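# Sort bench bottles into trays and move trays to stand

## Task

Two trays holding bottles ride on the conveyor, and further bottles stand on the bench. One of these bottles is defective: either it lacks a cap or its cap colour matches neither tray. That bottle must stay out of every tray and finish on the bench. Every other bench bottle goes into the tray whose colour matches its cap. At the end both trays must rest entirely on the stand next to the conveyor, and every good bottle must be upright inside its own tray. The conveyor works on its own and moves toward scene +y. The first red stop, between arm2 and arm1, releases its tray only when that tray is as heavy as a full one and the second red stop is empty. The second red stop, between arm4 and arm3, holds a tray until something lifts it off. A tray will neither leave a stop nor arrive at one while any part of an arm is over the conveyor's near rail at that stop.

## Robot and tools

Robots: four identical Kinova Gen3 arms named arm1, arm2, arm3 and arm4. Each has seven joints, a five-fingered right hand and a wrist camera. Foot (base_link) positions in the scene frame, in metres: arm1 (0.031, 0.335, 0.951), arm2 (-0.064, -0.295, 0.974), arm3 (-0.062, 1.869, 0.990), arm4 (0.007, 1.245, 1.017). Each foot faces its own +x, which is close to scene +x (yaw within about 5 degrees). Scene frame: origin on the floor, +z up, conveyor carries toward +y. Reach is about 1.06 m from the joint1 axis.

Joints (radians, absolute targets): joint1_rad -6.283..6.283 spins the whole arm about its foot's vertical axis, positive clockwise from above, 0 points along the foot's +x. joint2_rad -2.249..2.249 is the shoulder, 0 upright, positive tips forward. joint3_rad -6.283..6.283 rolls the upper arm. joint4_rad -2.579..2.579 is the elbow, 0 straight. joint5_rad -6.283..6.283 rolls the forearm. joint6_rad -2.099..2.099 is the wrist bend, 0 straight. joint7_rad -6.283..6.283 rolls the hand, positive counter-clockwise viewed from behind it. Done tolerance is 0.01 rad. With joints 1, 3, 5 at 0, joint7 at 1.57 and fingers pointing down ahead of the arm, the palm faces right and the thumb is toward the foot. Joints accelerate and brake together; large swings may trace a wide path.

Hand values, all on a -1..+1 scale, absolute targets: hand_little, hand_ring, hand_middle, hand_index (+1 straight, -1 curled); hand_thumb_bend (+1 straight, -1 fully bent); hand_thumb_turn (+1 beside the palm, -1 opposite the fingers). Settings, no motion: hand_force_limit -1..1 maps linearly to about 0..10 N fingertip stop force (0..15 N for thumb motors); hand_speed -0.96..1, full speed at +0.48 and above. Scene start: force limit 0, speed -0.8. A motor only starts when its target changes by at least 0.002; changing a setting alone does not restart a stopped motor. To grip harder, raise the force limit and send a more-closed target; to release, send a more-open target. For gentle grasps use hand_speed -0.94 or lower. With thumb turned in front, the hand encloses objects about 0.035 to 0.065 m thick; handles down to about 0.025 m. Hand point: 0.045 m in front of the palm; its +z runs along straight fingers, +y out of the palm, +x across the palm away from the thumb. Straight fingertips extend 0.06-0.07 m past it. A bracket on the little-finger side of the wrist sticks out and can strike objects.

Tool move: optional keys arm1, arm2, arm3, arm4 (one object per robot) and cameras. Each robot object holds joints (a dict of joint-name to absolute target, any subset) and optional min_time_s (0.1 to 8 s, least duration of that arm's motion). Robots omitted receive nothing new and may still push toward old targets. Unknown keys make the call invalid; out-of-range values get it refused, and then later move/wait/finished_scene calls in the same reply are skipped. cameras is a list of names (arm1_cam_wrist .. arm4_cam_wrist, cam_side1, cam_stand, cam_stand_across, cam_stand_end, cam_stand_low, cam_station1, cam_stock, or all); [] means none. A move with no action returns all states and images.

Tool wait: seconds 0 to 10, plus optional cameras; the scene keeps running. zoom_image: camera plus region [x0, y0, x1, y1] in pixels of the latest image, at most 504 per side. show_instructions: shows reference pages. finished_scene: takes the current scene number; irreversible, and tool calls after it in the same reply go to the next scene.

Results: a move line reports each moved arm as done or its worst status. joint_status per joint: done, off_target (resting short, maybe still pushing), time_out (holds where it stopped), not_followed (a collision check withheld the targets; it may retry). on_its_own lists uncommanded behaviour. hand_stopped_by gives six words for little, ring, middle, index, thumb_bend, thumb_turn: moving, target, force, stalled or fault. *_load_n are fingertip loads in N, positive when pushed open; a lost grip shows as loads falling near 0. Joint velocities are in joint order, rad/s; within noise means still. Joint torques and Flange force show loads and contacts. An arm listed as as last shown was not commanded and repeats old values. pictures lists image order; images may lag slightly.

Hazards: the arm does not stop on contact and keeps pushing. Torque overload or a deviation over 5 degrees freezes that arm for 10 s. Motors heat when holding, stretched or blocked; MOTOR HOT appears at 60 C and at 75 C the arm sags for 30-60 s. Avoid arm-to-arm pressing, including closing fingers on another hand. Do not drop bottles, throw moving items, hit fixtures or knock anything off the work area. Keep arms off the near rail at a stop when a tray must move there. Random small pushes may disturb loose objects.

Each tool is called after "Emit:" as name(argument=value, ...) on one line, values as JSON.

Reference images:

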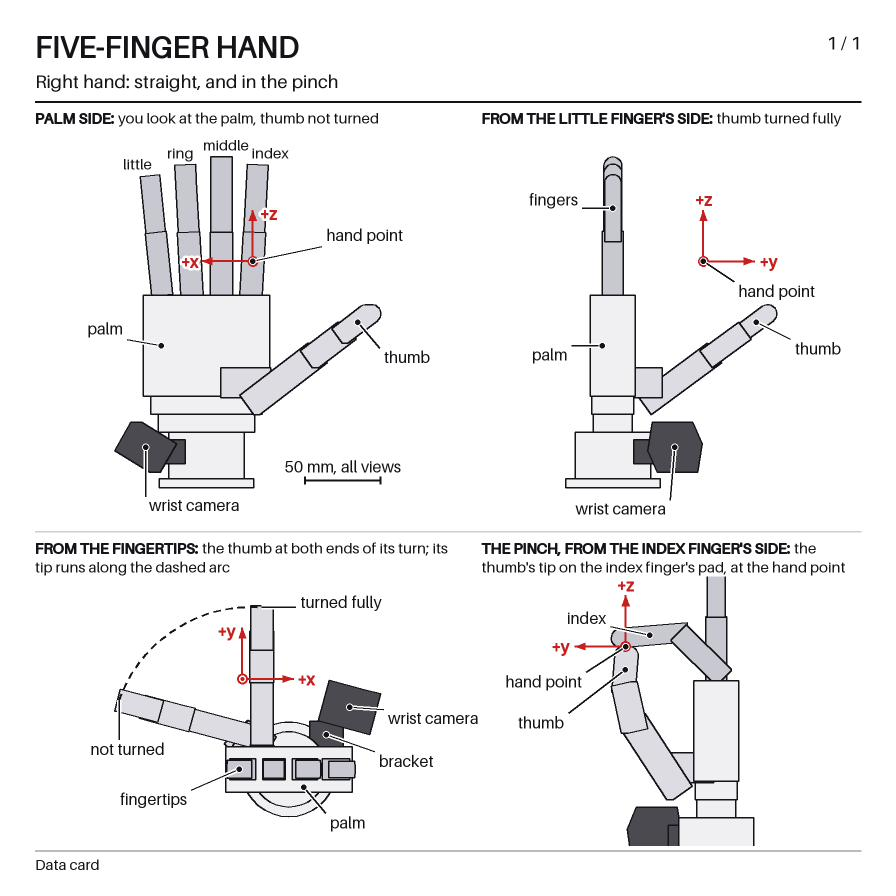

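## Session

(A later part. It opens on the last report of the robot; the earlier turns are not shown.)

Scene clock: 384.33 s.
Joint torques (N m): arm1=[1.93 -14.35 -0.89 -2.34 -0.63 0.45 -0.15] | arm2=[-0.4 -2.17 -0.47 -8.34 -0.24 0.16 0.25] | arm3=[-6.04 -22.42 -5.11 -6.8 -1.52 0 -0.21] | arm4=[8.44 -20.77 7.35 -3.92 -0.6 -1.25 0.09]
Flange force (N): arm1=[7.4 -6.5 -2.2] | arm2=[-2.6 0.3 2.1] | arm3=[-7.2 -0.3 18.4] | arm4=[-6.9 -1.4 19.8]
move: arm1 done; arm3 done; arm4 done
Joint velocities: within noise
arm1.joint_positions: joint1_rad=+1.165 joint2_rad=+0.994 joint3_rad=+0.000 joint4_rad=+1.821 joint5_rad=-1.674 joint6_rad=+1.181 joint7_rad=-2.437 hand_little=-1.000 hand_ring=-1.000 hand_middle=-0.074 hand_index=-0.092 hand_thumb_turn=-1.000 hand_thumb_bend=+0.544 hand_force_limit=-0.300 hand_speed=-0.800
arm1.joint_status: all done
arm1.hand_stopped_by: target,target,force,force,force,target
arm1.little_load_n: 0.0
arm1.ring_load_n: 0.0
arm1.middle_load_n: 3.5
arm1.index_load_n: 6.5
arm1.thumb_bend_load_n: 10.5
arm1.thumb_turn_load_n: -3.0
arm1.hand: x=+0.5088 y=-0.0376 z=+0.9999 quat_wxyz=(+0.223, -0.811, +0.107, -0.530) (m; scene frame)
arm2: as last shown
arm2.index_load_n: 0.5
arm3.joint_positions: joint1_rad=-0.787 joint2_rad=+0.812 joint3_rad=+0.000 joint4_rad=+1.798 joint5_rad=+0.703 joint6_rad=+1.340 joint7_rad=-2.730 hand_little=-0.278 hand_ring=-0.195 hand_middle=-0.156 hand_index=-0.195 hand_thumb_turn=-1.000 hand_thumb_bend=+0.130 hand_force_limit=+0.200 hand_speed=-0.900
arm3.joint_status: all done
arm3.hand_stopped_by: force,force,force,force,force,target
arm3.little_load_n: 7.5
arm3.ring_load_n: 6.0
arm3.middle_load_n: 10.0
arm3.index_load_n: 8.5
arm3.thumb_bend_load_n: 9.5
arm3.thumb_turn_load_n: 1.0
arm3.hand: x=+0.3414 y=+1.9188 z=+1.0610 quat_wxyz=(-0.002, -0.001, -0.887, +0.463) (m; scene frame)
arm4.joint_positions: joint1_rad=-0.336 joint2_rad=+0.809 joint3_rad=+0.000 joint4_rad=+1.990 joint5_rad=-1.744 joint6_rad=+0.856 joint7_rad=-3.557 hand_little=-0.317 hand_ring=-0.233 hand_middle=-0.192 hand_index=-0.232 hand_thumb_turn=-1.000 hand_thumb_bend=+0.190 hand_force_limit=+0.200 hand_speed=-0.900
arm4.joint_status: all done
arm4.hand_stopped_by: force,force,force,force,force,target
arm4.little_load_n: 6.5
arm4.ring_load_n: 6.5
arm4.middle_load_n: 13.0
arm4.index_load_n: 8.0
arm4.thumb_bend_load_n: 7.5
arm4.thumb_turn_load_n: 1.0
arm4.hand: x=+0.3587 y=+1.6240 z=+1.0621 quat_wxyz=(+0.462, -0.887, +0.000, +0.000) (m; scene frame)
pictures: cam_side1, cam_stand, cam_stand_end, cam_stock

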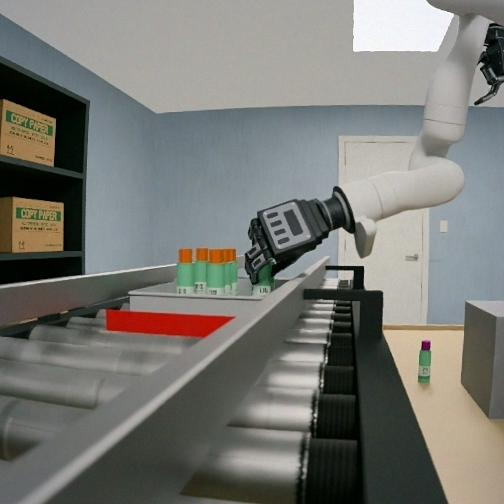

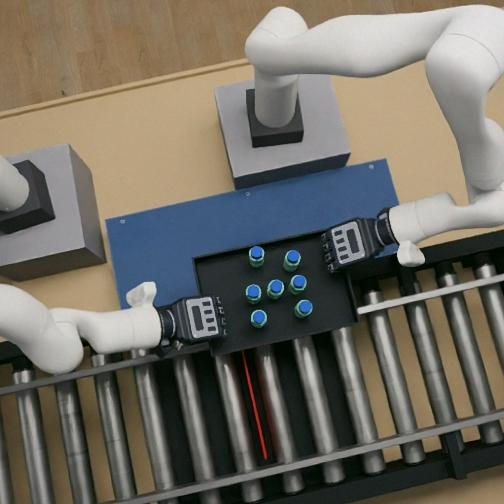

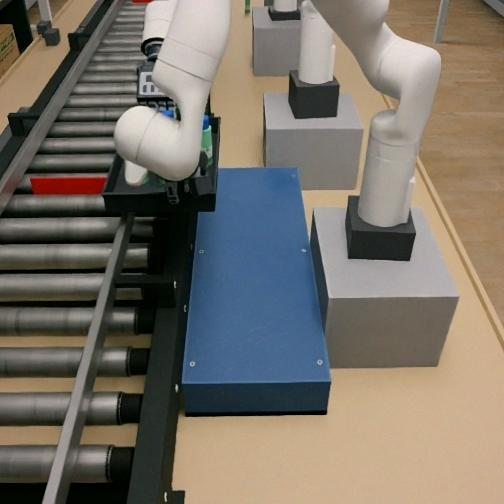

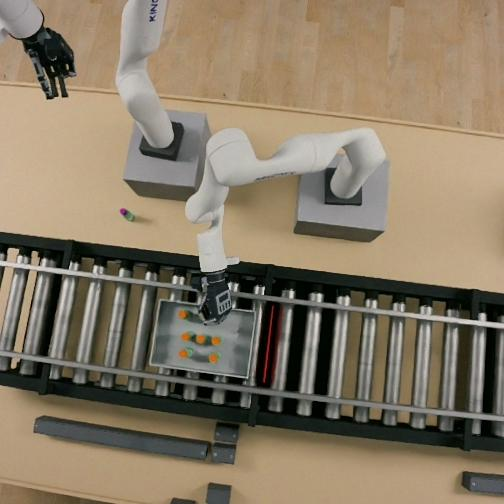

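Emit:
move(arm1={"joints": {"joint1_rad": 1.1649, "joint2_rad": 0.9903, "joint4_rad": 1.8215, "joint5_rad": -1.6732, "joint6_rad": 1.1808, "joint7_rad": -2.4398}, "min_time_s": 1}, arm3={"joints": {"joint1_rad": -0.9811, "joint2_rad": 0.8232, "joint4_rad": 1.7669, "joint5_rad": 0.5498, "joint6_rad": 1.4149, "joint7_rad": -2.8008}, "min_time_s": 2.5}, arm4={"joints": {"joint1_rad": -0.5638, "joint2_rad": 0.7967, "joint4_rad": 2.0399, "joint5_rad": -2.0133, "joint6_rad": 0.7983, "joint7_rad": -3.4794}, "min_time_s": 2.5}, cameras=["cam_stand_end", "cam_stand"])

Emit:
move(arm1={"joints": {"hand_index": 0.2, "hand_middle": 0.2, "hand_thumb_bend": 0.68, "hand_speed": -0.8}}, arm3={"joints": {"joint1_rad": -1.16, "joint2_rad": 0.8573, "joint4_rad": 1.6711, "joint5_rad": 0.4064, "joint6_rad": 1.5148, "joint7_rad": -2.8601}, "min_time_s": 2.5}, arm4={"joints": {"joint1_rad": -0.7933, "joint2_rad": 0.8018, "joint4_rad": 2.0189, "joint5_rad": -2.2572, "joint6_rad": 0.7303, "joint7_rad": -3.444}, "min_time_s": 2.5}, cameras=["cam_stand_end", "cam_stand", "cam_stock", "cam_side1"])

Emit:
zoom_image(camera="cam_stock", region=[140, 290, 270, 400])

Emit:
zoom_image(camera="cam_side1", region=[120, 200, 340, 330])

Scene clock: 391.03 s.
Joint torques (N m): arm1=[0.98 -17.21 -2.82 -3.22 -0.87 2.19 0.07] | arm2=[-0.41 -2.21 -0.47 -8.37 -0.24 0.16 0.24] | arm3=[-6 -23.18 -5.26 -8.67 -1.76 -0.52 -0.15] | arm4=[8.45 -19.78 7.66 -1.75 -0.54 -1.53 0.12]
Flange force (N): arm1=[3.1 -3.0 -1.6] | arm2=[-2.7 0.3 2.1] | arm3=[-6.7 -1.2 19.7] | arm4=[-7.2 -1.9 20.7]
move: arm1 done; arm3 done; arm4 done
Joint velocities: within noise
arm1.joint_positions: joint1_rad=+1.165 joint2_rad=+0.990 joint3_rad=+0.000 joint4_rad=+1.821 joint5_rad=-1.673 joint6_rad=+1.181 joint7_rad=-2.440 hand_little=-1.000 hand_ring=-1.000 hand_middle=-0.074 hand_index=-0.092 hand_thumb_turn=-1.000 hand_thumb_bend=+0.544 hand_force_limit=-0.300 hand_speed=-0.800
arm1.joint_status: all done
arm1.hand_stopped_by: target,target,force,force,force,target
arm1.little_load_n: 0.0
arm1.ring_load_n: 0.0
arm1.middle_load_n: 3.5
arm1.index_load_n: 6.0
arm1.thumb_bend_load_n: 11.0
arm1.thumb_turn_load_n: -1.5
arm1.hand: x=+0.5089 y=-0.0377 z=+1.0014 quat_wxyz=(+0.223, -0.811, +0.107, -0.530) (m; scene frame)
arm2: as last shown
arm2.index_load_n: 0.0
arm3.joint_positions: joint1_rad=-0.981 joint2_rad=+0.823 joint3_rad=+0.000 joint4_rad=+1.767 joint5_rad=+0.550 joint6_rad=+1.415 joint7_rad=-2.801 hand_little=-0.278 hand_ring=-0.195 hand_middle=-0.156 hand_index=-0.195 hand_thumb_turn=-1.000 hand_thumb_bend=+0.130 hand_force_limit=+0.200 hand_speed=-0.900
arm3.joint_status: all done
arm3.hand_stopped_by: force,force,force,force,force,target
arm3.little_load_n: 7.5
arm3.ring_load_n: 6.0
arm3.middle_load_n: 10.5
arm3.index_load_n: 9.5
arm3.thumb_bend_load_n: 9.0
arm3.thumb_turn_load_n: 1.5
arm3.hand: x=+0.2860 y=+1.9923 z=+1.0606 quat_wxyz=(-0.002, -0.001, -0.887, +0.463) (m; scene frame)
arm4.joint_positions: joint1_rad=-0.564 joint2_rad=+0.797 joint3_rad=+0.000 joint4_rad=+2.040 joint5_rad=-2.013 joint6_rad=+0.798 joint7_rad=-3.479 hand_little=-0.317 hand_ring=-0.233 hand_middle=-0.192 hand_index=-0.232 hand_thumb_turn=-1.000 hand_thumb_bend=+0.190 hand_force_limit=+0.200 hand_speed=-0.900
arm4.joint_status: all done
arm4.hand_stopped_by: force,force,force,force,force,target
arm4.little_load_n: 6.5
arm4.ring_load_n: 6.5
arm4.middle_load_n: 13.5
arm4.index_load_n: 8.5
arm4.thumb_bend_load_n: 7.0
arm4.thumb_turn_load_n: 1.0
arm4.hand: x=+0.3033 y=+1.6975 z=+1.0623 quat_wxyz=(+0.462, -0.887, +0.000, +0.000) (m; scene frame)
pictures: cam_stand, cam_stand_end

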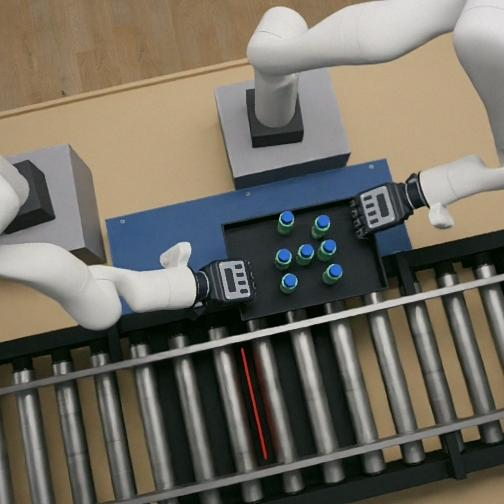

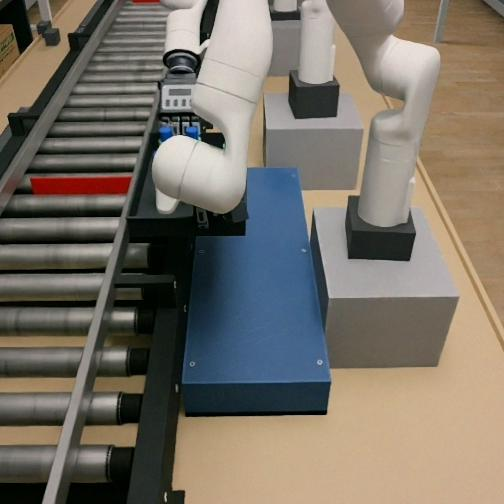

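Scene clock: 393.87 s.
Joint torques (N m): arm1=[1.01 -17.13 -2.75 -3.29 -0.9 2.12 0.07] | arm2=[-0.38 -2.18 -0.44 -8.35 -0.27 0.16 0.28] | arm3=[-5.34 -24.55 -4.72 -10.24 -1.7 -0.75 -0.13] | arm4=[7.66 -19.49 7.09 -0.25 -0.4 -1.5 0.1]
Flange force (N): arm1=[3.1 -3.4 -1.7] | arm2=[-2.6 0.4 2.1] | arm3=[-6.1 -1.3 19.6] | arm4=[-6.7 -2.0 20.3]
move: arm1 done; arm3 done; arm4 done
Joint velocities: within noise
arm1.joint_positions: joint1_rad=+1.165 joint2_rad=+0.990 joint3_rad=+0.000 joint4_rad=+1.821 joint5_rad=-1.673 joint6_rad=+1.181 joint7_rad=-2.440 hand_little=-1.000 hand_ring=-1.000 hand_middle=+0.200 hand_index=+0.200 hand_thumb_turn=-1.000 hand_thumb_bend=+0.680 hand_force_limit=-0.300 hand_speed=-0.800
arm1.joint_status: all done
arm1.hand_stopped_by: target,target,target,target,target,target
arm1.little_load_n: 0.0
arm1.ring_load_n: 0.0
arm1.middle_load_n: 0.0
arm1.index_load_n: 0.0
arm1.thumb_bend_load_n: 0.0
arm1.thumb_turn_load_n: 0.0
arm1.hand: x=+0.5089 y=-0.0377 z=+1.0014 quat_wxyz=(+0.223, -0.811, +0.107, -0.530) (m; scene frame)
arm2: as last shown
arm2.thumb_bend_load_n: -0.5
arm2.thumb_turn_load_n: 0.5
arm3.joint_positions: joint1_rad=-1.160 joint2_rad=+0.857 joint3_rad=+0.000 joint4_rad=+1.671 joint5_rad=+0.406 joint6_rad=+1.515 joint7_rad=-2.860 hand_little=-0.278 hand_ring=-0.195 hand_middle=-0.156 hand_index=-0.195 hand_thumb_turn=-1.000 hand_thumb_bend=+0.130 hand_force_limit=+0.200 hand_speed=-0.900
arm3.joint_status: all done
arm3.hand_stopped_by: force,force,force,force,force,target
arm3.little_load_n: 7.0
arm3.ring_load_n: 6.0
arm3.middle_load_n: 10.5
arm3.index_load_n: 10.0
arm3.thumb_bend_load_n: 9.0
arm3.thumb_turn_load_n: 1.5
arm3.hand: x=+0.2306 y=+2.0657 z=+1.0603 quat_wxyz=(-0.002, -0.001, -0.887, +0.463) (m; scene frame)
arm4.joint_positions: joint1_rad=-0.793 joint2_rad=+0.802 joint3_rad=+0.000 joint4_rad=+2.019 joint5_rad=-2.257 joint6_rad=+0.730 joint7_rad=-3.444 hand_little=-0.317 hand_ring=-0.233 hand_middle=-0.192 hand_index=-0.232 hand_thumb_turn=-1.000 hand_thumb_bend=+0.190 hand_force_limit=+0.200 hand_speed=-0.900
arm4.joint_status: all done
arm4.hand_stopped_by: force,force,force,force,force,target
arm4.little_load_n: 6.0
arm4.ring_load_n: 6.5
arm4.middle_load_n: 13.5
arm4.index_load_n: 8.5
arm4.thumb_bend_load_n: 7.0
arm4.thumb_turn_load_n: 1.0
arm4.hand: x=+0.2479 y=+1.7710 z=+1.0624 quat_wxyz=(+0.462, -0.887, +0.000, +0.000) (m; scene frame)
pictures: cam_side1, cam_stand, cam_stand_end, cam_stock

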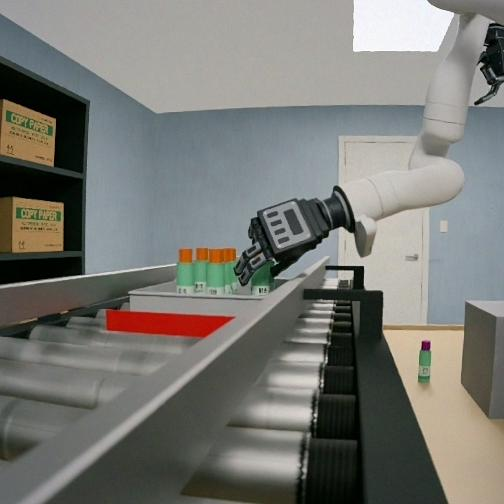

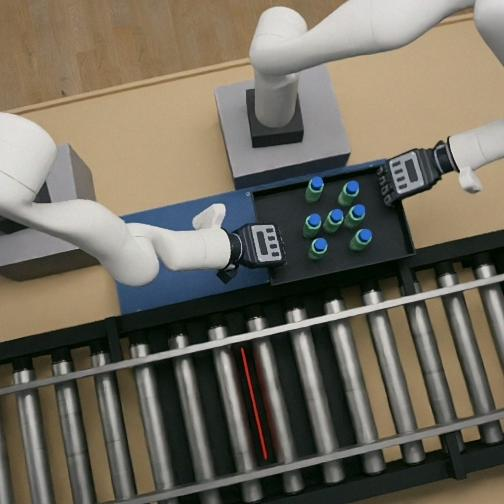

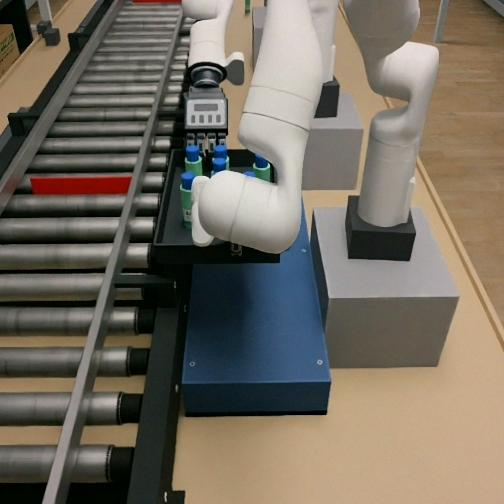

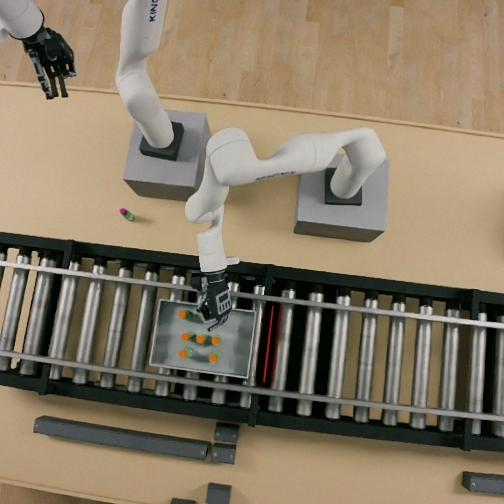

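Scaled by 3.877 from the camera's 504x504 image, which has a finer 720x720 frame.

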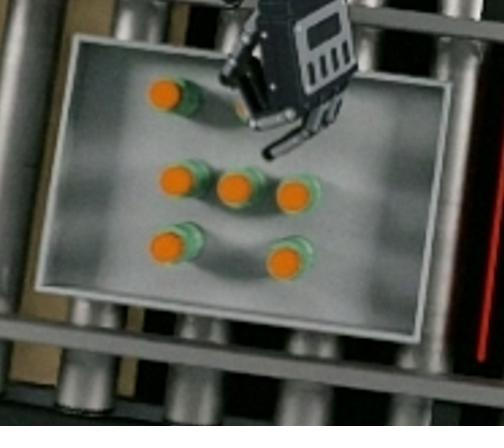

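Scaled by 2.291 from the camera's 504x504 image, which has a finer 720x720 frame.

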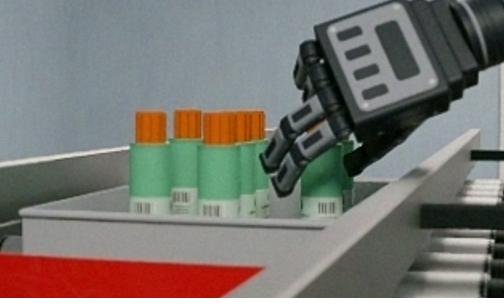

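Emit:
move(arm1={"joints": {"joint1_rad": 1.2131, "joint2_rad": 0.833, "joint4_rad": 2.0474, "joint5_rad": -1.6542, "joint6_rad": 1.2011, "joint7_rad": -2.3677}, "min_time_s": 1.5}, arm3={"joints": {"joint1_rad": -1.3156, "joint2_rad": 0.9164, "joint4_rad": 1.5122, "joint5_rad": 0.2833, "joint6_rad": 1.6409, "joint7_rad": -2.9165}, "min_time_s": 2.5}, arm4={"joints": {"joint1_rad": -1.0021, "joint2_rad": 0.8254, "joint4_rad": 1.9289, "joint5_rad": -2.4589, "joint6_rad": 0.6324, "joint7_rad": -3.4367}, "min_time_s": 2.5}, cameras=["cam_stand_end", "cam_stand", "cam_stand_low", "cam_stand_across"])

Emit:
move(arm1={"joints": {"joint1_rad": 1.1, "joint2_rad": 0.35, "joint4_rad": 2.0, "joint5_rad": -1.5, "joint6_rad": 1.21, "joint7_rad": -2.4}, "min_time_s": 2}, arm3={"joints": {"joint1_rad": -1.2894, "joint2_rad": 1.0976, "joint4_rad": 1.5409, "joint5_rad": 0.3063, "joint6_rad": 1.4356, "joint7_rad": -2.9632}, "min_time_s": 3}, arm4={"joints": {"joint1_rad": -0.9652, "joint2_rad": 1.0675, "joint4_rad": 1.9202, "joint5_rad": -2.5681, "joint6_rad": 0.8279, "joint7_rad": -3.2433}, "min_time_s": 3}, cameras=["cam_stand_end", "cam_stand", "cam_stand_low", "cam_stand_across", "cam_stock"])

Scene clock: 404.37 s.
Joint torques (N m): arm1=[1.02 -14.72 -2.65 -2.62 -0.75 2.21 0.07] | arm2=[-0.43 -2.21 -0.44 -8.37 -0.23 0.17 0.25] | arm3=[-5.01 -26.53 -4.15 -12.24 -1.64 -1.23 -0.11] | arm4=[7.05 -20.01 6.6 0.85 -0.17 -1.81 0.13]
Flange force (N): arm1=[3.6 -3.4 -1.8] | arm2=[-2.6 0.4 2.2] | arm3=[-5.4 -2.6 20.7] | arm4=[-5.9 -2.5 21.2]
move: arm1 done; arm3 done; arm4 done
Joint velocities: within noise
arm1.joint_positions: joint1_rad=+1.213 joint2_rad=+0.833 joint3_rad=+0.000 joint4_rad=+2.047 joint5_rad=-1.654 joint6_rad=+1.201 joint7_rad=-2.368 hand_little=-1.000 hand_ring=-1.000 hand_middle=+0.200 hand_index=+0.200 hand_thumb_turn=-1.000 hand_thumb_bend=+0.680 hand_force_limit=-0.300 hand_speed=-0.800
arm1.joint_status: all done
arm1.hand_stopped_by: target,target,target,target,target,target
arm1.little_load_n: 0.0
arm1.ring_load_n: 0.0
arm1.middle_load_n: 0.0
arm1.index_load_n: 0.0
arm1.thumb_bend_load_n: 0.0
arm1.thumb_turn_load_n: 0.0
arm1.hand: x=+0.4632 y=+0.0084 z=+1.0482 quat_wxyz=(+0.223, -0.811, +0.107, -0.530) (m; scene frame)
arm2: as last shown
arm2.thumb_bend_load_n: 0.0
arm2.thumb_turn_load_n: 0.0
arm3.joint_positions: joint1_rad=-1.316 joint2_rad=+0.916 joint3_rad=+0.000 joint4_rad=+1.512 joint5_rad=+0.283 joint6_rad=+1.641 joint7_rad=-2.916 hand_little=-0.278 hand_ring=-0.195 hand_middle=-0.156 hand_index=-0.195 hand_thumb_turn=-1.000 hand_thumb_bend=+0.130 hand_force_limit=+0.200 hand_speed=-0.900
arm3.joint_status: all done
arm3.hand_stopped_by: force,force,force,force,force,target
arm3.little_load_n: 6.0
arm3.ring_load_n: 5.5
arm3.middle_load_n: 11.0
arm3.index_load_n: 10.5
arm3.thumb_bend_load_n: 9.0
arm3.thumb_turn_load_n: 1.5
arm3.hand: x=+0.1752 y=+2.1391 z=+1.0599 quat_wxyz=(-0.002, -0.001, -0.887, +0.463) (m; scene frame)
arm4.joint_positions: joint1_rad=-1.002 joint2_rad=+0.825 joint3_rad=+0.000 joint4_rad=+1.929 joint5_rad=-2.459 joint6_rad=+0.632 joint7_rad=-3.437 hand_little=-0.317 hand_ring=-0.233 hand_middle=-0.192 hand_index=-0.232 hand_thumb_turn=-1.000 hand_thumb_bend=+0.190 hand_force_limit=+0.200 hand_speed=-0.900
arm4.joint_status: all done
arm4.hand_stopped_by: force,force,force,force,force,target
arm4.little_load_n: 6.0
arm4.ring_load_n: 6.5
arm4.middle_load_n: 14.0
arm4.index_load_n: 9.0
arm4.thumb_bend_load_n: 6.5
arm4.thumb_turn_load_n: 1.0
arm4.hand: x=+0.1926 y=+1.8444 z=+1.0626 quat_wxyz=(+0.462, -0.887, +0.000, +0.000) (m; scene frame)
pictures: cam_stand, cam_stand_across, cam_stand_end, cam_stand_low

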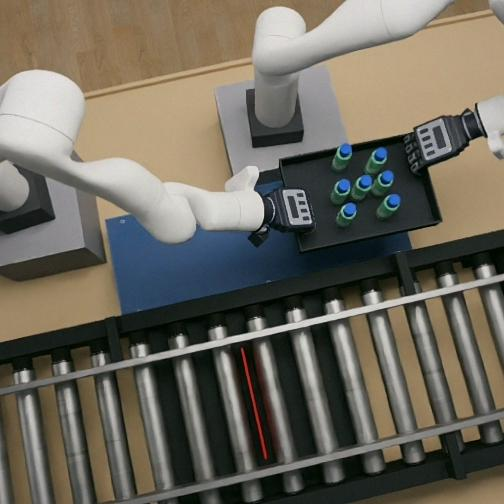

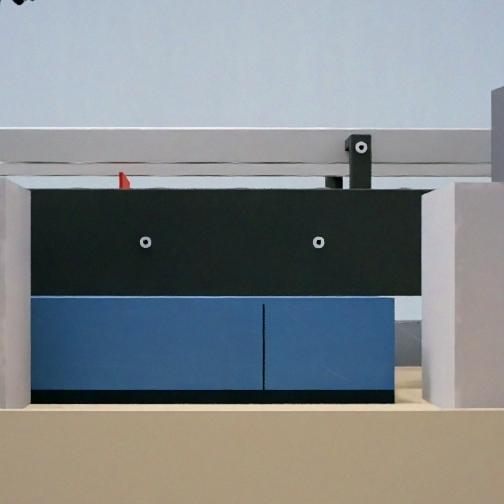

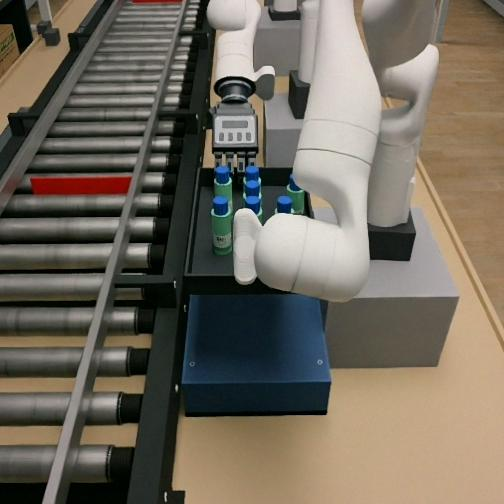

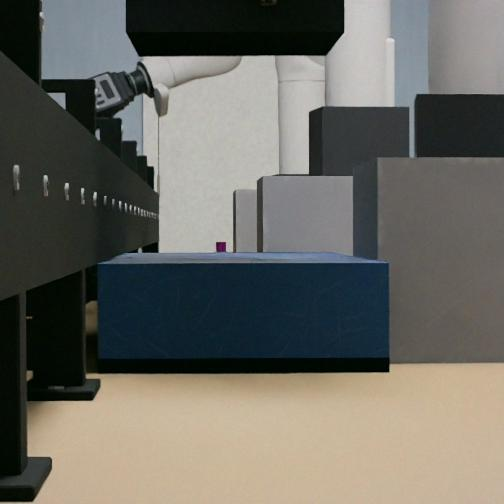

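Scene clock: 407.67 s.
Joint torques (N m): arm1=[0.95 -11.12 -1.91 -6.41 -1.75 1.56 0.08] | arm2=[-0.43 -2.2 -0.47 -8.38 -0.25 0.16 0.28] | arm3=[-4.08 -27.67 -3.44 -9.17 -1.19 -0.41 -0.2] | arm4=[6.01 -20.24 5.62 1.54 -0.69 -0.72 0.01]
Flange force (N): arm1=[3.2 -3.5 -1.3] | arm2=[-2.6 0.4 2.2] | arm3=[-4.9 0.2 18.1] | arm4=[-5.7 -0.6 17.1]
move: arm1 done; arm3 done; arm4 done
Joint velocities: within noise
arm1.joint_positions: joint1_rad=+1.100 joint2_rad=+0.350 joint3_rad=+0.000 joint4_rad=+2.000 joint5_rad=-1.500 joint6_rad=+1.210 joint7_rad=-2.400 hand_little=-1.000 hand_ring=-1.000 hand_middle=+0.200 hand_index=+0.200 hand_thumb_turn=-1.000 hand_thumb_bend=+0.680 hand_force_limit=-0.300 hand_speed=-0.800
arm1.joint_status: all done
arm1.hand_stopped_by: target,target,target,target,target,target
arm1.little_load_n: 0.0
arm1.ring_load_n: 0.0
arm1.middle_load_n: 0.0
arm1.index_load_n: 0.0
arm1.thumb_bend_load_n: 0.0
arm1.thumb_turn_load_n: 0.0
arm1.hand: x=+0.5099 y=+0.0508 z=+1.2781 quat_wxyz=(+0.101, -0.796, -0.137, -0.581) (m; scene frame)
arm2: as last shown
arm3.joint_positions: joint1_rad=-1.289 joint2_rad=+1.098 joint3_rad=+0.000 joint4_rad=+1.541 joint5_rad=+0.306 joint6_rad=+1.436 joint7_rad=-2.963 hand_little=-0.278 hand_ring=-0.195 hand_middle=-0.156 hand_index=-0.195 hand_thumb_turn=-1.000 hand_thumb_bend=+0.130 hand_force_limit=+0.200 hand_speed=-0.900
arm3.joint_status: all done
arm3.hand_stopped_by: force,force,force,force,force,target
arm3.little_load_n: 5.0
arm3.ring_load_n: 5.0
arm3.middle_load_n: 10.5
arm3.index_load_n: 10.0
arm3.thumb_bend_load_n: 9.5
arm3.thumb_turn_load_n: 1.5
arm3.hand: x=+0.1837 y=+2.1209 z=+0.9580 quat_wxyz=(-0.002, -0.001, -0.887, +0.463) (m; scene frame)
arm4.joint_positions: joint1_rad=-0.965 joint2_rad=+1.068 joint3_rad=+0.000 joint4_rad=+1.920 joint5_rad=-2.568 joint6_rad=+0.828 joint7_rad=-3.243 hand_little=-0.318 hand_ring=-0.233 hand_middle=-0.192 hand_index=-0.232 hand_thumb_turn=-1.000 hand_thumb_bend=+0.190 hand_force_limit=+0.200 hand_speed=-0.900
arm4.joint_status: all done
arm4.hand_stopped_by: force,force,force,force,force,target
arm4.little_load_n: 5.5
arm4.ring_load_n: 5.5
arm4.middle_load_n: 13.5
arm4.index_load_n: 8.5
arm4.thumb_bend_load_n: 7.0
arm4.thumb_turn_load_n: 0.5
arm4.hand: x=+0.2006 y=+1.8266 z=+0.9606 quat_wxyz=(+0.462, -0.887, +0.000, +0.000) (m; scene frame)
pictures: cam_stand, cam_stand_across, cam_stand_end, cam_stand_low, cam_stock

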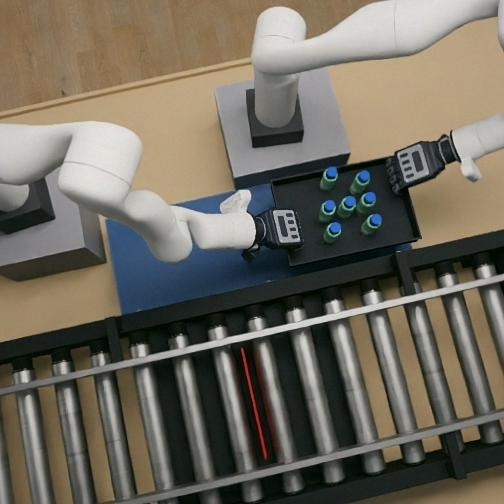

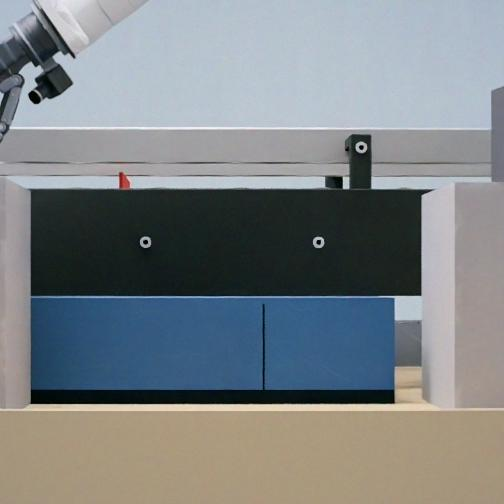

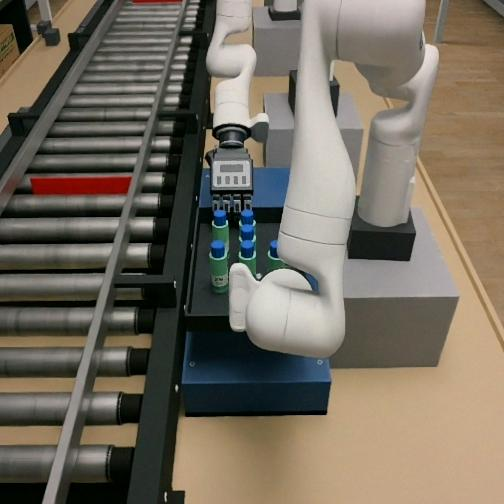

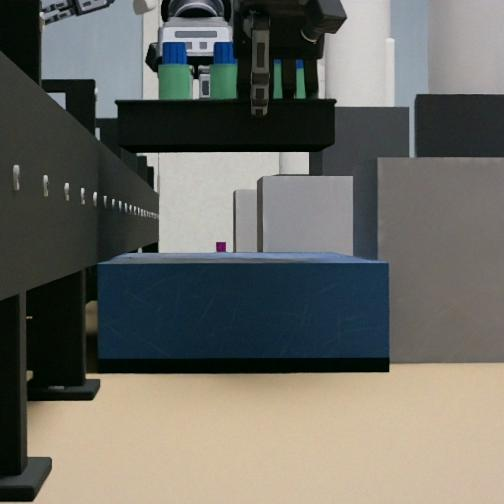

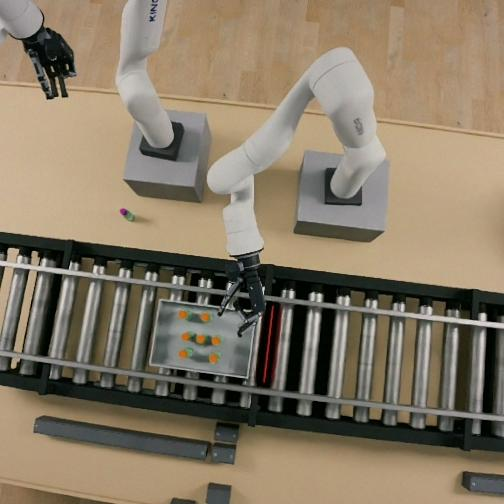

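Emit:
move(arm1={"joints": {"joint1_rad": -0.8, "joint2_rad": -0.378, "joint4_rad": 1.6, "joint5_rad": 0.3, "joint6_rad": 1.9, "joint7_rad": -2.0}, "min_time_s": 4}, arm3={"joints": {"joint1_rad": -1.2894, "joint2_rad": 1.269, "joint4_rad": 1.4659, "joint5_rad": 0.3117, "joint6_rad": 1.3437, "joint7_rad": -2.993}, "min_time_s": 2.5}, arm4={"joints": {"joint1_rad": -0.9652, "joint2_rad": 1.2659, "joint4_rad": 1.8267, "joint5_rad": -2.6142, "joint6_rad": 0.9173, "joint7_rad": -3.1717}, "min_time_s": 2.5}, cameras=["cam_stand_end", "cam_stand", "cam_stand_low"])

Emit:
move(arm3={"joints": {"joint1_rad": -1.2894, "joint2_rad": 1.3175, "joint4_rad": 1.4371, "joint5_rad": 0.3132, "joint6_rad": 1.3249, "joint7_rad": -2.9993}, "min_time_s": 2}, arm4={"joints": {"joint1_rad": -0.9652, "joint2_rad": 1.3199, "joint4_rad": 1.7931, "joint5_rad": -2.622, "joint6_rad": 0.935, "joint7_rad": -3.1589}, "min_time_s": 2}, cameras=["cam_stand_end", "cam_stand", "cam_stand_low", "cam_stock"])

Emit:
zoom_image(camera="cam_stand_low", region=[80, 100, 420, 300])

Scene clock: 416.70 s.
Joint torques (N m): arm1=[0.85 0.9 -1.84 -7.85 0.39 -0.15 0.04] | arm2=[-0.37 -2.22 -0.47 -8.39 -0.24 0.14 0.27] | arm3=[-3.28 -28.41 -2.64 -7.23 -0.79 0.11 -0.23] | arm4=[4.79 -20.53 4.36 1.49 -0.61 0.04 0]
Flange force (N): arm1=[1.5 -4.9 3.3] | arm2=[-2.6 0.3 2.2] | arm3=[-4.0 1.9 15.9] | arm4=[-4.9 0.2 13.8]
move: arm1 done; arm3 done; arm4 done
Joint velocities: within noise
arm1.joint_positions: joint1_rad=-0.800 joint2_rad=-0.378 joint3_rad=+0.000 joint4_rad=+1.600 joint5_rad=+0.300 joint6_rad=+1.900 joint7_rad=-2.000 hand_little=-1.000 hand_ring=-1.000 hand_middle=+0.200 hand_index=+0.200 hand_thumb_turn=-1.000 hand_thumb_bend=+0.680 hand_force_limit=-0.300 hand_speed=-0.800
arm1.joint_status: all done
arm1.hand_stopped_by: target,target,target,target,target,target
arm1.little_load_n: 0.0
arm1.ring_load_n: 0.5
arm1.middle_load_n: 0.0
arm1.index_load_n: 0.0
arm1.thumb_bend_load_n: 0.0
arm1.thumb_turn_load_n: 0.0
arm1.hand: x=+0.2241 y=+0.4359 z=+1.4130 quat_wxyz=(-0.088, +0.176, -0.975, +0.102) (m; scene frame)
arm2.joint_positions: joint1_rad=+0.900 joint2_rad=-0.372 joint3_rad=+0.000 joint4_rad=+1.600 joint5_rad=+0.000 joint6_rad=+1.950 joint7_rad=-1.900 hand_little=-1.000 hand_ring=-1.000 hand_middle=+0.200 hand_index=+0.200 hand_thumb_turn=-1.000 hand_thumb_bend=+0.680 hand_force_limit=-0.300 hand_speed=-0.800
arm2.joint_status: not commanded
arm2.hand_stopped_by: target,target,target,target,target,target
arm2.little_load_n: 0.0
arm2.ring_load_n: 0.0
arm2.middle_load_n: 0.0
arm2.index_load_n: 0.0
arm2.thumb_bend_load_n: 0.0
arm2.thumb_turn_load_n: 0.0
arm2.hand: x=+0.0552 y=-0.4345 z=+1.4321 quat_wxyz=(+0.020, -0.614, -0.789, -0.005) (m; scene frame)
arm3.joint_positions: joint1_rad=-1.289 joint2_rad=+1.269 joint3_rad=+0.000 joint4_rad=+1.466 joint5_rad=+0.312 joint6_rad=+1.344 joint7_rad=-2.993 hand_little=-0.278 hand_ring=-0.195 hand_middle=-0.156 hand_index=-0.195 hand_thumb_turn=-1.000 hand_thumb_bend=+0.130 hand_force_limit=+0.200 hand_speed=-0.900
arm3.joint_status: all done
arm3.hand_stopped_by: force,force,force,force,force,target
arm3.little_load_n: 4.5
arm3.ring_load_n: 4.5
arm3.middle_load_n: 10.0
arm3.index_load_n: 10.0
arm3.thumb_bend_load_n: 9.5
arm3.thumb_turn_load_n: 1.5
arm3.hand: x=+0.1841 y=+2.1208 z=+0.8779 quat_wxyz=(-0.002, -0.001, -0.887, +0.462) (m; scene frame)
arm4.joint_positions: joint1_rad=-0.965 joint2_rad=+1.266 joint3_rad=+0.000 joint4_rad=+1.827 joint5_rad=-2.614 joint6_rad=+0.917 joint7_rad=-3.172 hand_little=-0.318 hand_ring=-0.233 hand_middle=-0.192 hand_index=-0.232 hand_thumb_turn=-1.000 hand_thumb_bend=+0.190 hand_force_limit=+0.200 hand_speed=-0.900
arm4.joint_status: all done
arm4.hand_stopped_by: force,force,force,force,force,target
arm4.little_load_n: 5.0
arm4.ring_load_n: 5.0
arm4.middle_load_n: 13.0
arm4.index_load_n: 8.0
arm4.thumb_bend_load_n: 7.0
arm4.thumb_turn_load_n: 1.0
arm4.hand: x=+0.2006 y=+1.8268 z=+0.8807 quat_wxyz=(+0.462, -0.887, +0.000, +0.000) (m; scene frame)
pictures: cam_stand, cam_stand_end, cam_stand_low

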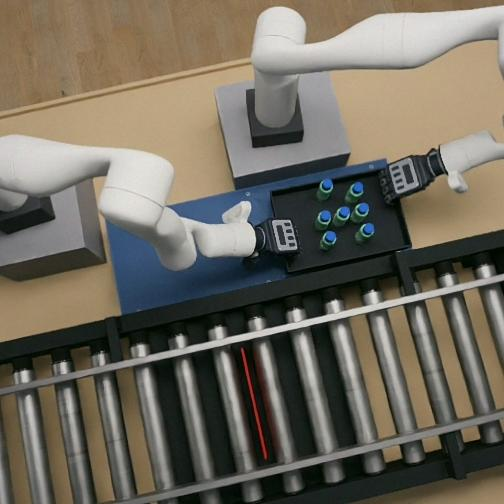

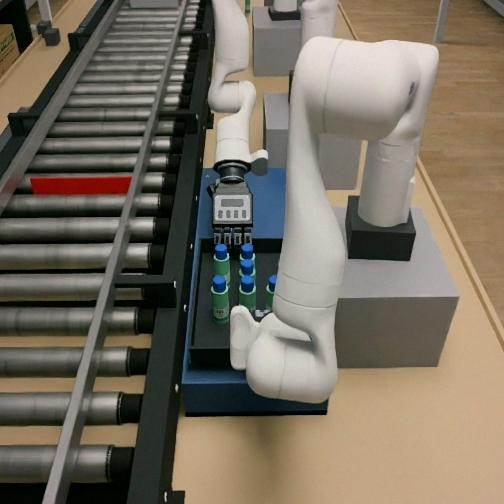

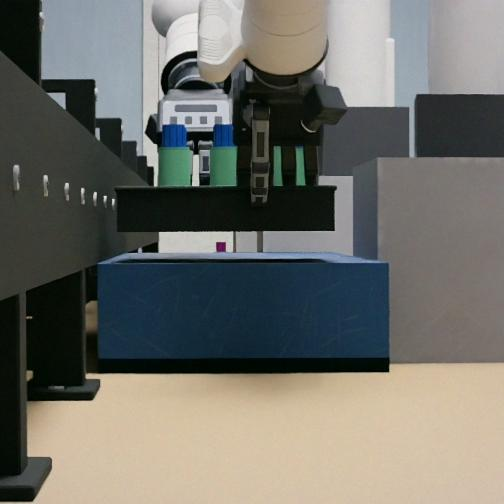

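Scene clock: 419.00 s.
Joint torques (N m): arm1=[0.86 0.9 -1.85 -7.84 0.39 -0.15 0.05] | arm2=[-0.43 -2.19 -0.46 -8.34 -0.22 0.15 0.26] | arm3=[-3.08 -28.6 -2.48 -6.77 -0.65 0.27 -0.2] | arm4=[4.57 -20.65 4.07 1.6 -0.57 0.22 -0.05]
Flange force (N): arm1=[1.5 -4.9 3.2] | arm2=[-2.6 0.4 2.1] | arm3=[-3.7 2.5 15.5] | arm4=[-4.6 0.5 13.8]
move: arm3 done; arm4 done
Joint velocities: within noise
arm1, arm2: as last shown
arm1.ring_load_n: 0.0
arm3.joint_positions: joint1_rad=-1.289 joint2_rad=+1.317 joint3_rad=+0.000 joint4_rad=+1.437 joint5_rad=+0.313 joint6_rad=+1.325 joint7_rad=-2.999 hand_little=-0.278 hand_ring=-0.195 hand_middle=-0.156 hand_index=-0.195 hand_thumb_turn=-1.000 hand_thumb_bend=+0.130 hand_force_limit=+0.200 hand_speed=-0.900
arm3.joint_status: all done
arm3.hand_stopped_by: force,force,force,force,force,target
arm3.little_load_n: 4.5
arm3.ring_load_n: 4.0
arm3.middle_load_n: 10.0
arm3.index_load_n: 10.0
arm3.thumb_bend_load_n: 9.5
arm3.thumb_turn_load_n: 1.5
arm3.hand: x=+0.1841 y=+2.1206 z=+0.8559 quat_wxyz=(-0.002, -0.001, -0.887, +0.463) (m; scene frame)
arm4.joint_positions: joint1_rad=-0.965 joint2_rad=+1.320 joint3_rad=+0.000 joint4_rad=+1.793 joint5_rad=-2.622 joint6_rad=+0.935 joint7_rad=-3.159 hand_little=-0.318 hand_ring=-0.233 hand_middle=-0.192 hand_index=-0.232 hand_thumb_turn=-1.000 hand_thumb_bend=+0.190 hand_force_limit=+0.200 hand_speed=-0.900
arm4.joint_status: all done
arm4.hand_stopped_by: force,force,force,force,force,target
arm4.little_load_n: 5.0
arm4.ring_load_n: 5.5
arm4.middle_load_n: 13.0
arm4.index_load_n: 8.0
arm4.thumb_bend_load_n: 7.0
arm4.thumb_turn_load_n: 1.0
arm4.hand: x=+0.2005 y=+1.8266 z=+0.8586 quat_wxyz=(+0.462, -0.887, +0.000, +0.000) (m; scene frame)
pictures: cam_stand, cam_stand_end, cam_stand_low, cam_stock

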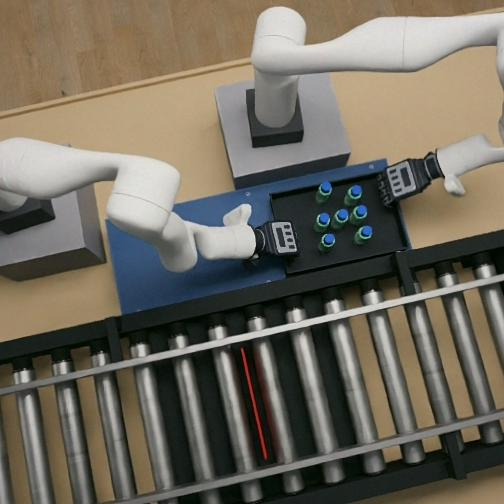

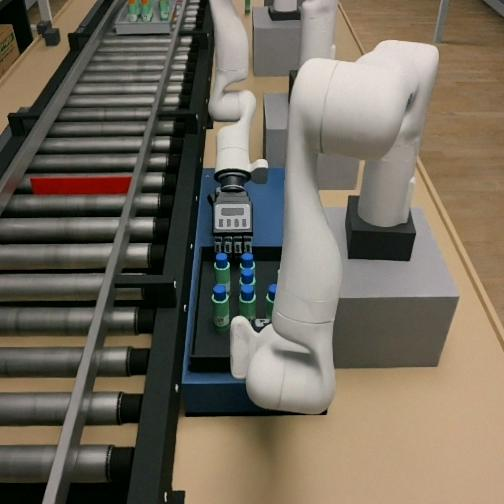

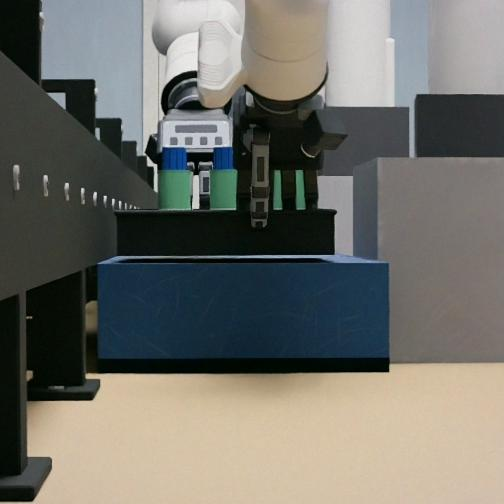

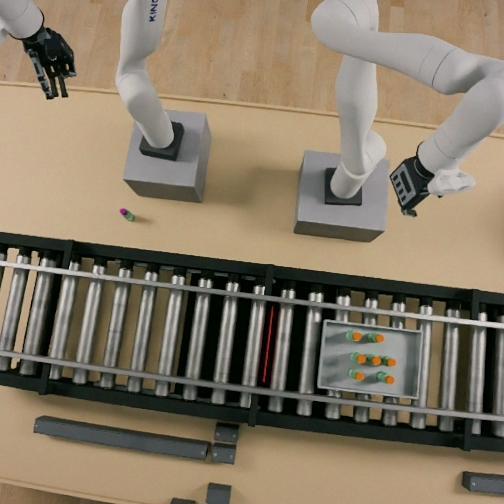

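Scaled by 1.482 from the camera's 504x504 image, which has a finer 720x720 frame.

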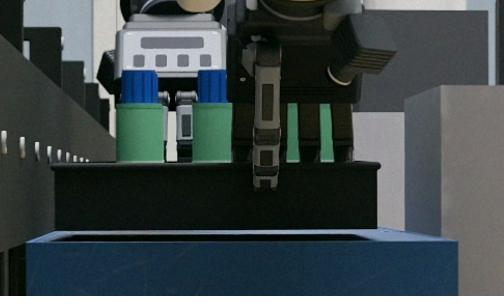

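Emit:
move(arm3={"joints": {"joint1_rad": -1.2894, "joint2_rad": 1.3285, "joint4_rad": 1.4304, "joint5_rad": 0.3135, "joint6_rad": 1.3206, "joint7_rad": -3.0008}, "min_time_s": 2}, arm4={"joints": {"joint1_rad": -0.9652, "joint2_rad": 1.339, "joint4_rad": 1.7811, "joint5_rad": -2.6247, "joint6_rad": 0.9411, "joint7_rad": -3.1544}, "min_time_s": 2}, cameras=["cam_stand_low"])

Emit:
zoom_image(camera="cam_stand_low", region=[80, 100, 420, 300])

Emit:
move(arm3={"joints": {"joint1_rad": -1.2894, "joint2_rad": 1.3329, "joint4_rad": 1.4277, "joint5_rad": 0.3136, "joint6_rad": 1.3189, "joint7_rad": -3.0014}, "min_time_s": 1.5}, arm4={"joints": {"joint1_rad": -0.9652, "joint2_rad": 1.3445, "joint4_rad": 1.7776, "joint5_rad": -2.6255, "joint6_rad": 0.9429, "joint7_rad": -3.1531}, "min_time_s": 1.5}, cameras=["cam_stand_low"])

Emit:
zoom_image(camera="cam_stand_low", region=[80, 100, 420, 300])

Scene clock: 426.37 s.
Joint torques (N m): arm1=[0.89 0.92 -1.86 -7.81 0.38 -0.17 0.05] | arm2=[-0.42 -2.23 -0.47 -8.37 -0.22 0.16 0.26] | arm3=[-3.33 -29 -2.8 -7.14 -0.71 0.14 -0.24] | arm4=[4.85 -20.05 4.46 1.98 -0.57 -0.12 -0.06]
Flange force (N): arm1=[1.4 -5.0 3.1] | arm2=[-2.7 0.4 2.1] | arm3=[-3.9 1.9 16.5] | arm4=[-5.2 -0.2 13.7]
move: arm3 done; arm4 done
Joint velocities: within noise
arm1, arm2: as last shown
arm3.joint_positions: joint1_rad=-1.289 joint2_rad=+1.329 joint3_rad=+0.000 joint4_rad=+1.430 joint5_rad=+0.314 joint6_rad=+1.321 joint7_rad=-3.001 hand_little=-0.278 hand_ring=-0.195 hand_middle=-0.156 hand_index=-0.195 hand_thumb_turn=-1.000 hand_thumb_bend=+0.130 hand_force_limit=+0.200 hand_speed=-0.900
arm3.joint_status: all done
arm3.hand_stopped_by: force,force,force,force,force,target
arm3.little_load_n: 5.0
arm3.ring_load_n: 4.0
arm3.middle_load_n: 9.5
arm3.index_load_n: 10.0
arm3.thumb_bend_load_n: 9.0
arm3.thumb_turn_load_n: 1.5
arm3.hand: x=+0.1841 y=+2.1206 z=+0.8509 quat_wxyz=(-0.002, -0.001, -0.887, +0.462) (m; scene frame)
arm4.joint_positions: joint1_rad=-0.965 joint2_rad=+1.339 joint3_rad=+0.000 joint4_rad=+1.781 joint5_rad=-2.625 joint6_rad=+0.941 joint7_rad=-3.154 hand_little=-0.318 hand_ring=-0.233 hand_middle=-0.192 hand_index=-0.232 hand_thumb_turn=-1.000 hand_thumb_bend=+0.190 hand_force_limit=+0.200 hand_speed=-0.900
arm4.joint_status: all done
arm4.hand_stopped_by: force,force,force,force,force,target
arm4.little_load_n: 4.5
arm4.ring_load_n: 5.5
arm4.middle_load_n: 13.5
arm4.index_load_n: 8.5
arm4.thumb_bend_load_n: 7.5
arm4.thumb_turn_load_n: 1.0
arm4.hand: x=+0.2004 y=+1.8264 z=+0.8507 quat_wxyz=(+0.462, -0.887, +0.000, +0.000) (m; scene frame)
pictures: cam_stand_low

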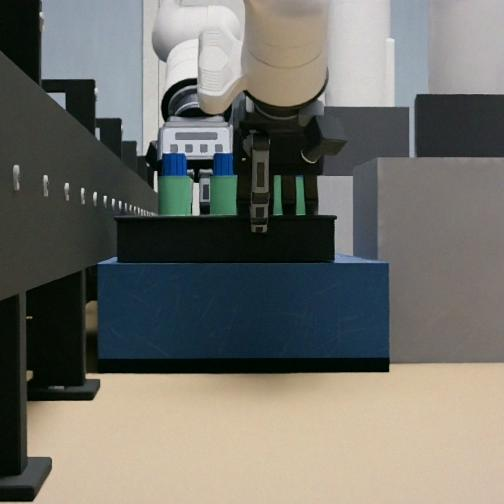

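Scaled by 1.482 from the camera's 504x504 image, which has a finer 720x720 frame.

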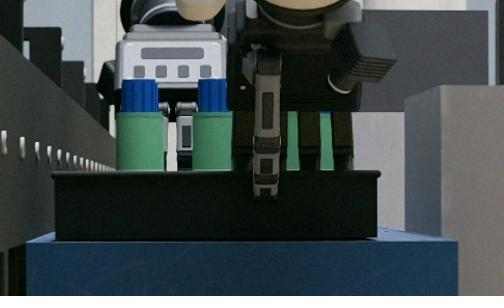

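Scene clock: 428.17 s.
Joint torques (N m): arm1=[0.86 0.92 -1.83 -7.81 0.39 -0.14 0.02] | arm2=[-0.44 -2.23 -0.45 -8.36 -0.24 0.16 0.26] | arm3=[-3.3 -28.66 -2.79 -7.39 -0.7 -0.28 -0.18] | arm4=[4.88 -20.06 4.41 2.17 -0.56 -0.05 -0.03]
Flange force (N): arm1=[1.4 -5.0 3.2] | arm2=[-2.7 0.4 2.1] | arm3=[-3.6 0.6 15.7] | arm4=[-4.8 -0.4 14.4]
move: arm3 done; arm4 done
Joint velocities: within noise
arm1, arm2: as last shown
arm3.joint_positions: joint1_rad=-1.289 joint2_rad=+1.333 joint3_rad=+0.000 joint4_rad=+1.428 joint5_rad=+0.314 joint6_rad=+1.319 joint7_rad=-3.001 hand_little=-0.278 hand_ring=-0.195 hand_middle=-0.156 hand_index=-0.195 hand_thumb_turn=-1.000 hand_thumb_bend=+0.130 hand_force_limit=+0.200 hand_speed=-0.900
arm3.joint_status: all done
arm3.hand_stopped_by: force,force,force,force,force,target
arm3.little_load_n: 5.0
arm3.ring_load_n: 4.0
arm3.middle_load_n: 9.0
arm3.index_load_n: 9.5
arm3.thumb_bend_load_n: 9.0
arm3.thumb_turn_load_n: 1.5
arm3.hand: x=+0.1841 y=+2.1205 z=+0.8489 quat_wxyz=(-0.002, -0.001, -0.887, +0.462) (m; scene frame)
arm4.joint_positions: joint1_rad=-0.965 joint2_rad=+1.345 joint3_rad=+0.000 joint4_rad=+1.778 joint5_rad=-2.625 joint6_rad=+0.943 joint7_rad=-3.153 hand_little=-0.318 hand_ring=-0.233 hand_middle=-0.192 hand_index=-0.232 hand_thumb_turn=-1.000 hand_thumb_bend=+0.190 hand_force_limit=+0.200 hand_speed=-0.900
arm4.joint_status: all done
arm4.hand_stopped_by: force,force,force,force,force,target
arm4.little_load_n: 4.0
arm4.ring_load_n: 5.0
arm4.middle_load_n: 13.5
arm4.index_load_n: 8.5
arm4.thumb_bend_load_n: 7.5
arm4.thumb_turn_load_n: 1.0
arm4.hand: x=+0.2004 y=+1.8263 z=+0.8484 quat_wxyz=(+0.462, -0.887, +0.000, +0.000) (m; scene frame)
pictures: cam_stand_low

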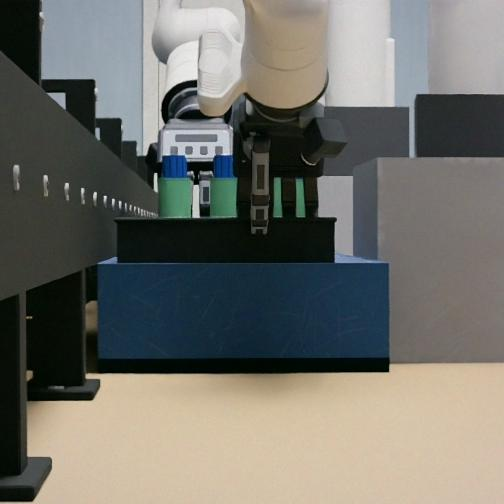

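Scaled by 1.482 from the camera's 504x504 image, which has a finer 720x720 frame.

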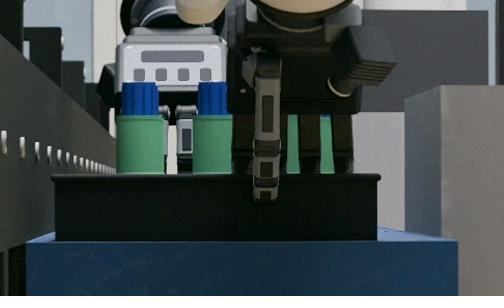

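Emit:
move(arm3={"joints": {"joint1_rad": -1.2894, "joint2_rad": 1.3344, "joint4_rad": 1.4268, "joint5_rad": 0.3137, "joint6_rad": 1.3183, "joint7_rad": -3.0016}, "min_time_s": 1}, arm4={"joints": {"joint1_rad": -0.9652, "joint2_rad": 1.3489, "joint4_rad": 1.7748, "joint5_rad": -2.6261, "joint6_rad": 0.9444, "joint7_rad": -3.152}, "min_time_s": 1}, cameras=["cam_stand_low"])

Emit:
zoom_image(camera="cam_stand_low", region=[80, 180, 360, 300])

Scene clock: 432.97 s.
Joint torques (N m): arm1=[0.89 0.91 -1.85 -7.85 0.38 -0.16 0.05] | arm2=[-0.38 -2.19 -0.45 -8.37 -0.23 0.14 0.28] | arm3=[-2.55 -22.26 -3.88 -8.91 -0.9 -4.35 -0.17] | arm4=[3.82 -13.41 4.6 0.11 -1.15 -1.61 0.23]
Flange force (N): arm1=[1.5 -4.9 3.3] | arm2=[-2.6 0.5 2.1] | arm3=[-1.9 -14.8 3.8] | arm4=[-6.8 -9.9 -5.1]
move: arm3 done; arm4 done
Joint velocities: within noise
arm1, arm2: as last shown
arm2.index_load_n: 0.5
arm3.joint_positions: joint1_rad=-1.289 joint2_rad=+1.334 joint3_rad=+0.000 joint4_rad=+1.427 joint5_rad=+0.314 joint6_rad=+1.318 joint7_rad=-3.002 hand_little=-0.278 hand_ring=-0.195 hand_middle=-0.156 hand_index=-0.195 hand_thumb_turn=-1.000 hand_thumb_bend=+0.130 hand_force_limit=+0.200 hand_speed=-0.900
arm3.joint_status: all done
arm3.hand_stopped_by: force,force,force,force,force,target
arm3.little_load_n: 3.5
arm3.ring_load_n: 3.0
arm3.middle_load_n: 7.5
arm3.index_load_n: 8.0
arm3.thumb_bend_load_n: 8.0
arm3.thumb_turn_load_n: 1.0
arm3.hand: x=+0.1841 y=+2.1205 z=+0.8482 quat_wxyz=(-0.002, -0.001, -0.887, +0.462) (m; scene frame)
arm4.joint_positions: joint1_rad=-0.965 joint2_rad=+1.349 joint3_rad=+0.000 joint4_rad=+1.775 joint5_rad=-2.626 joint6_rad=+0.944 joint7_rad=-3.152 hand_little=-0.318 hand_ring=-0.233 hand_middle=-0.192 hand_index=-0.232 hand_thumb_turn=-1.000 hand_thumb_bend=+0.190 hand_force_limit=+0.200 hand_speed=-0.900
arm4.joint_status: all done
arm4.hand_stopped_by: force,force,force,force,force,target
arm4.little_load_n: 1.5
arm4.ring_load_n: 2.5
arm4.middle_load_n: 10.0
arm4.index_load_n: 5.5
arm4.thumb_bend_load_n: 8.0
arm4.thumb_turn_load_n: 1.0
arm4.hand: x=+0.2003 y=+1.8263 z=+0.8467 quat_wxyz=(+0.463, -0.887, +0.000, +0.000) (m; scene frame)
pictures: cam_stand_low

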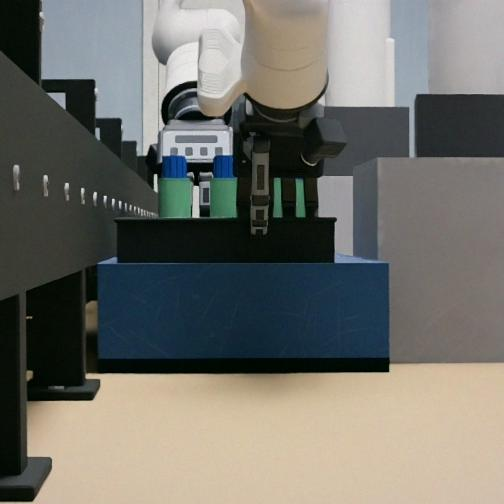

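Scaled by 1.800 from the camera's 504x504 image, which has a finer 720x720 frame.

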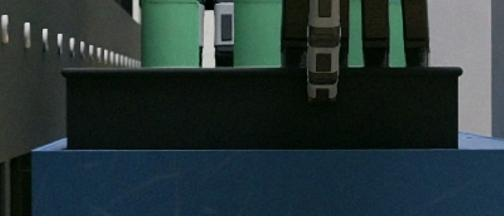

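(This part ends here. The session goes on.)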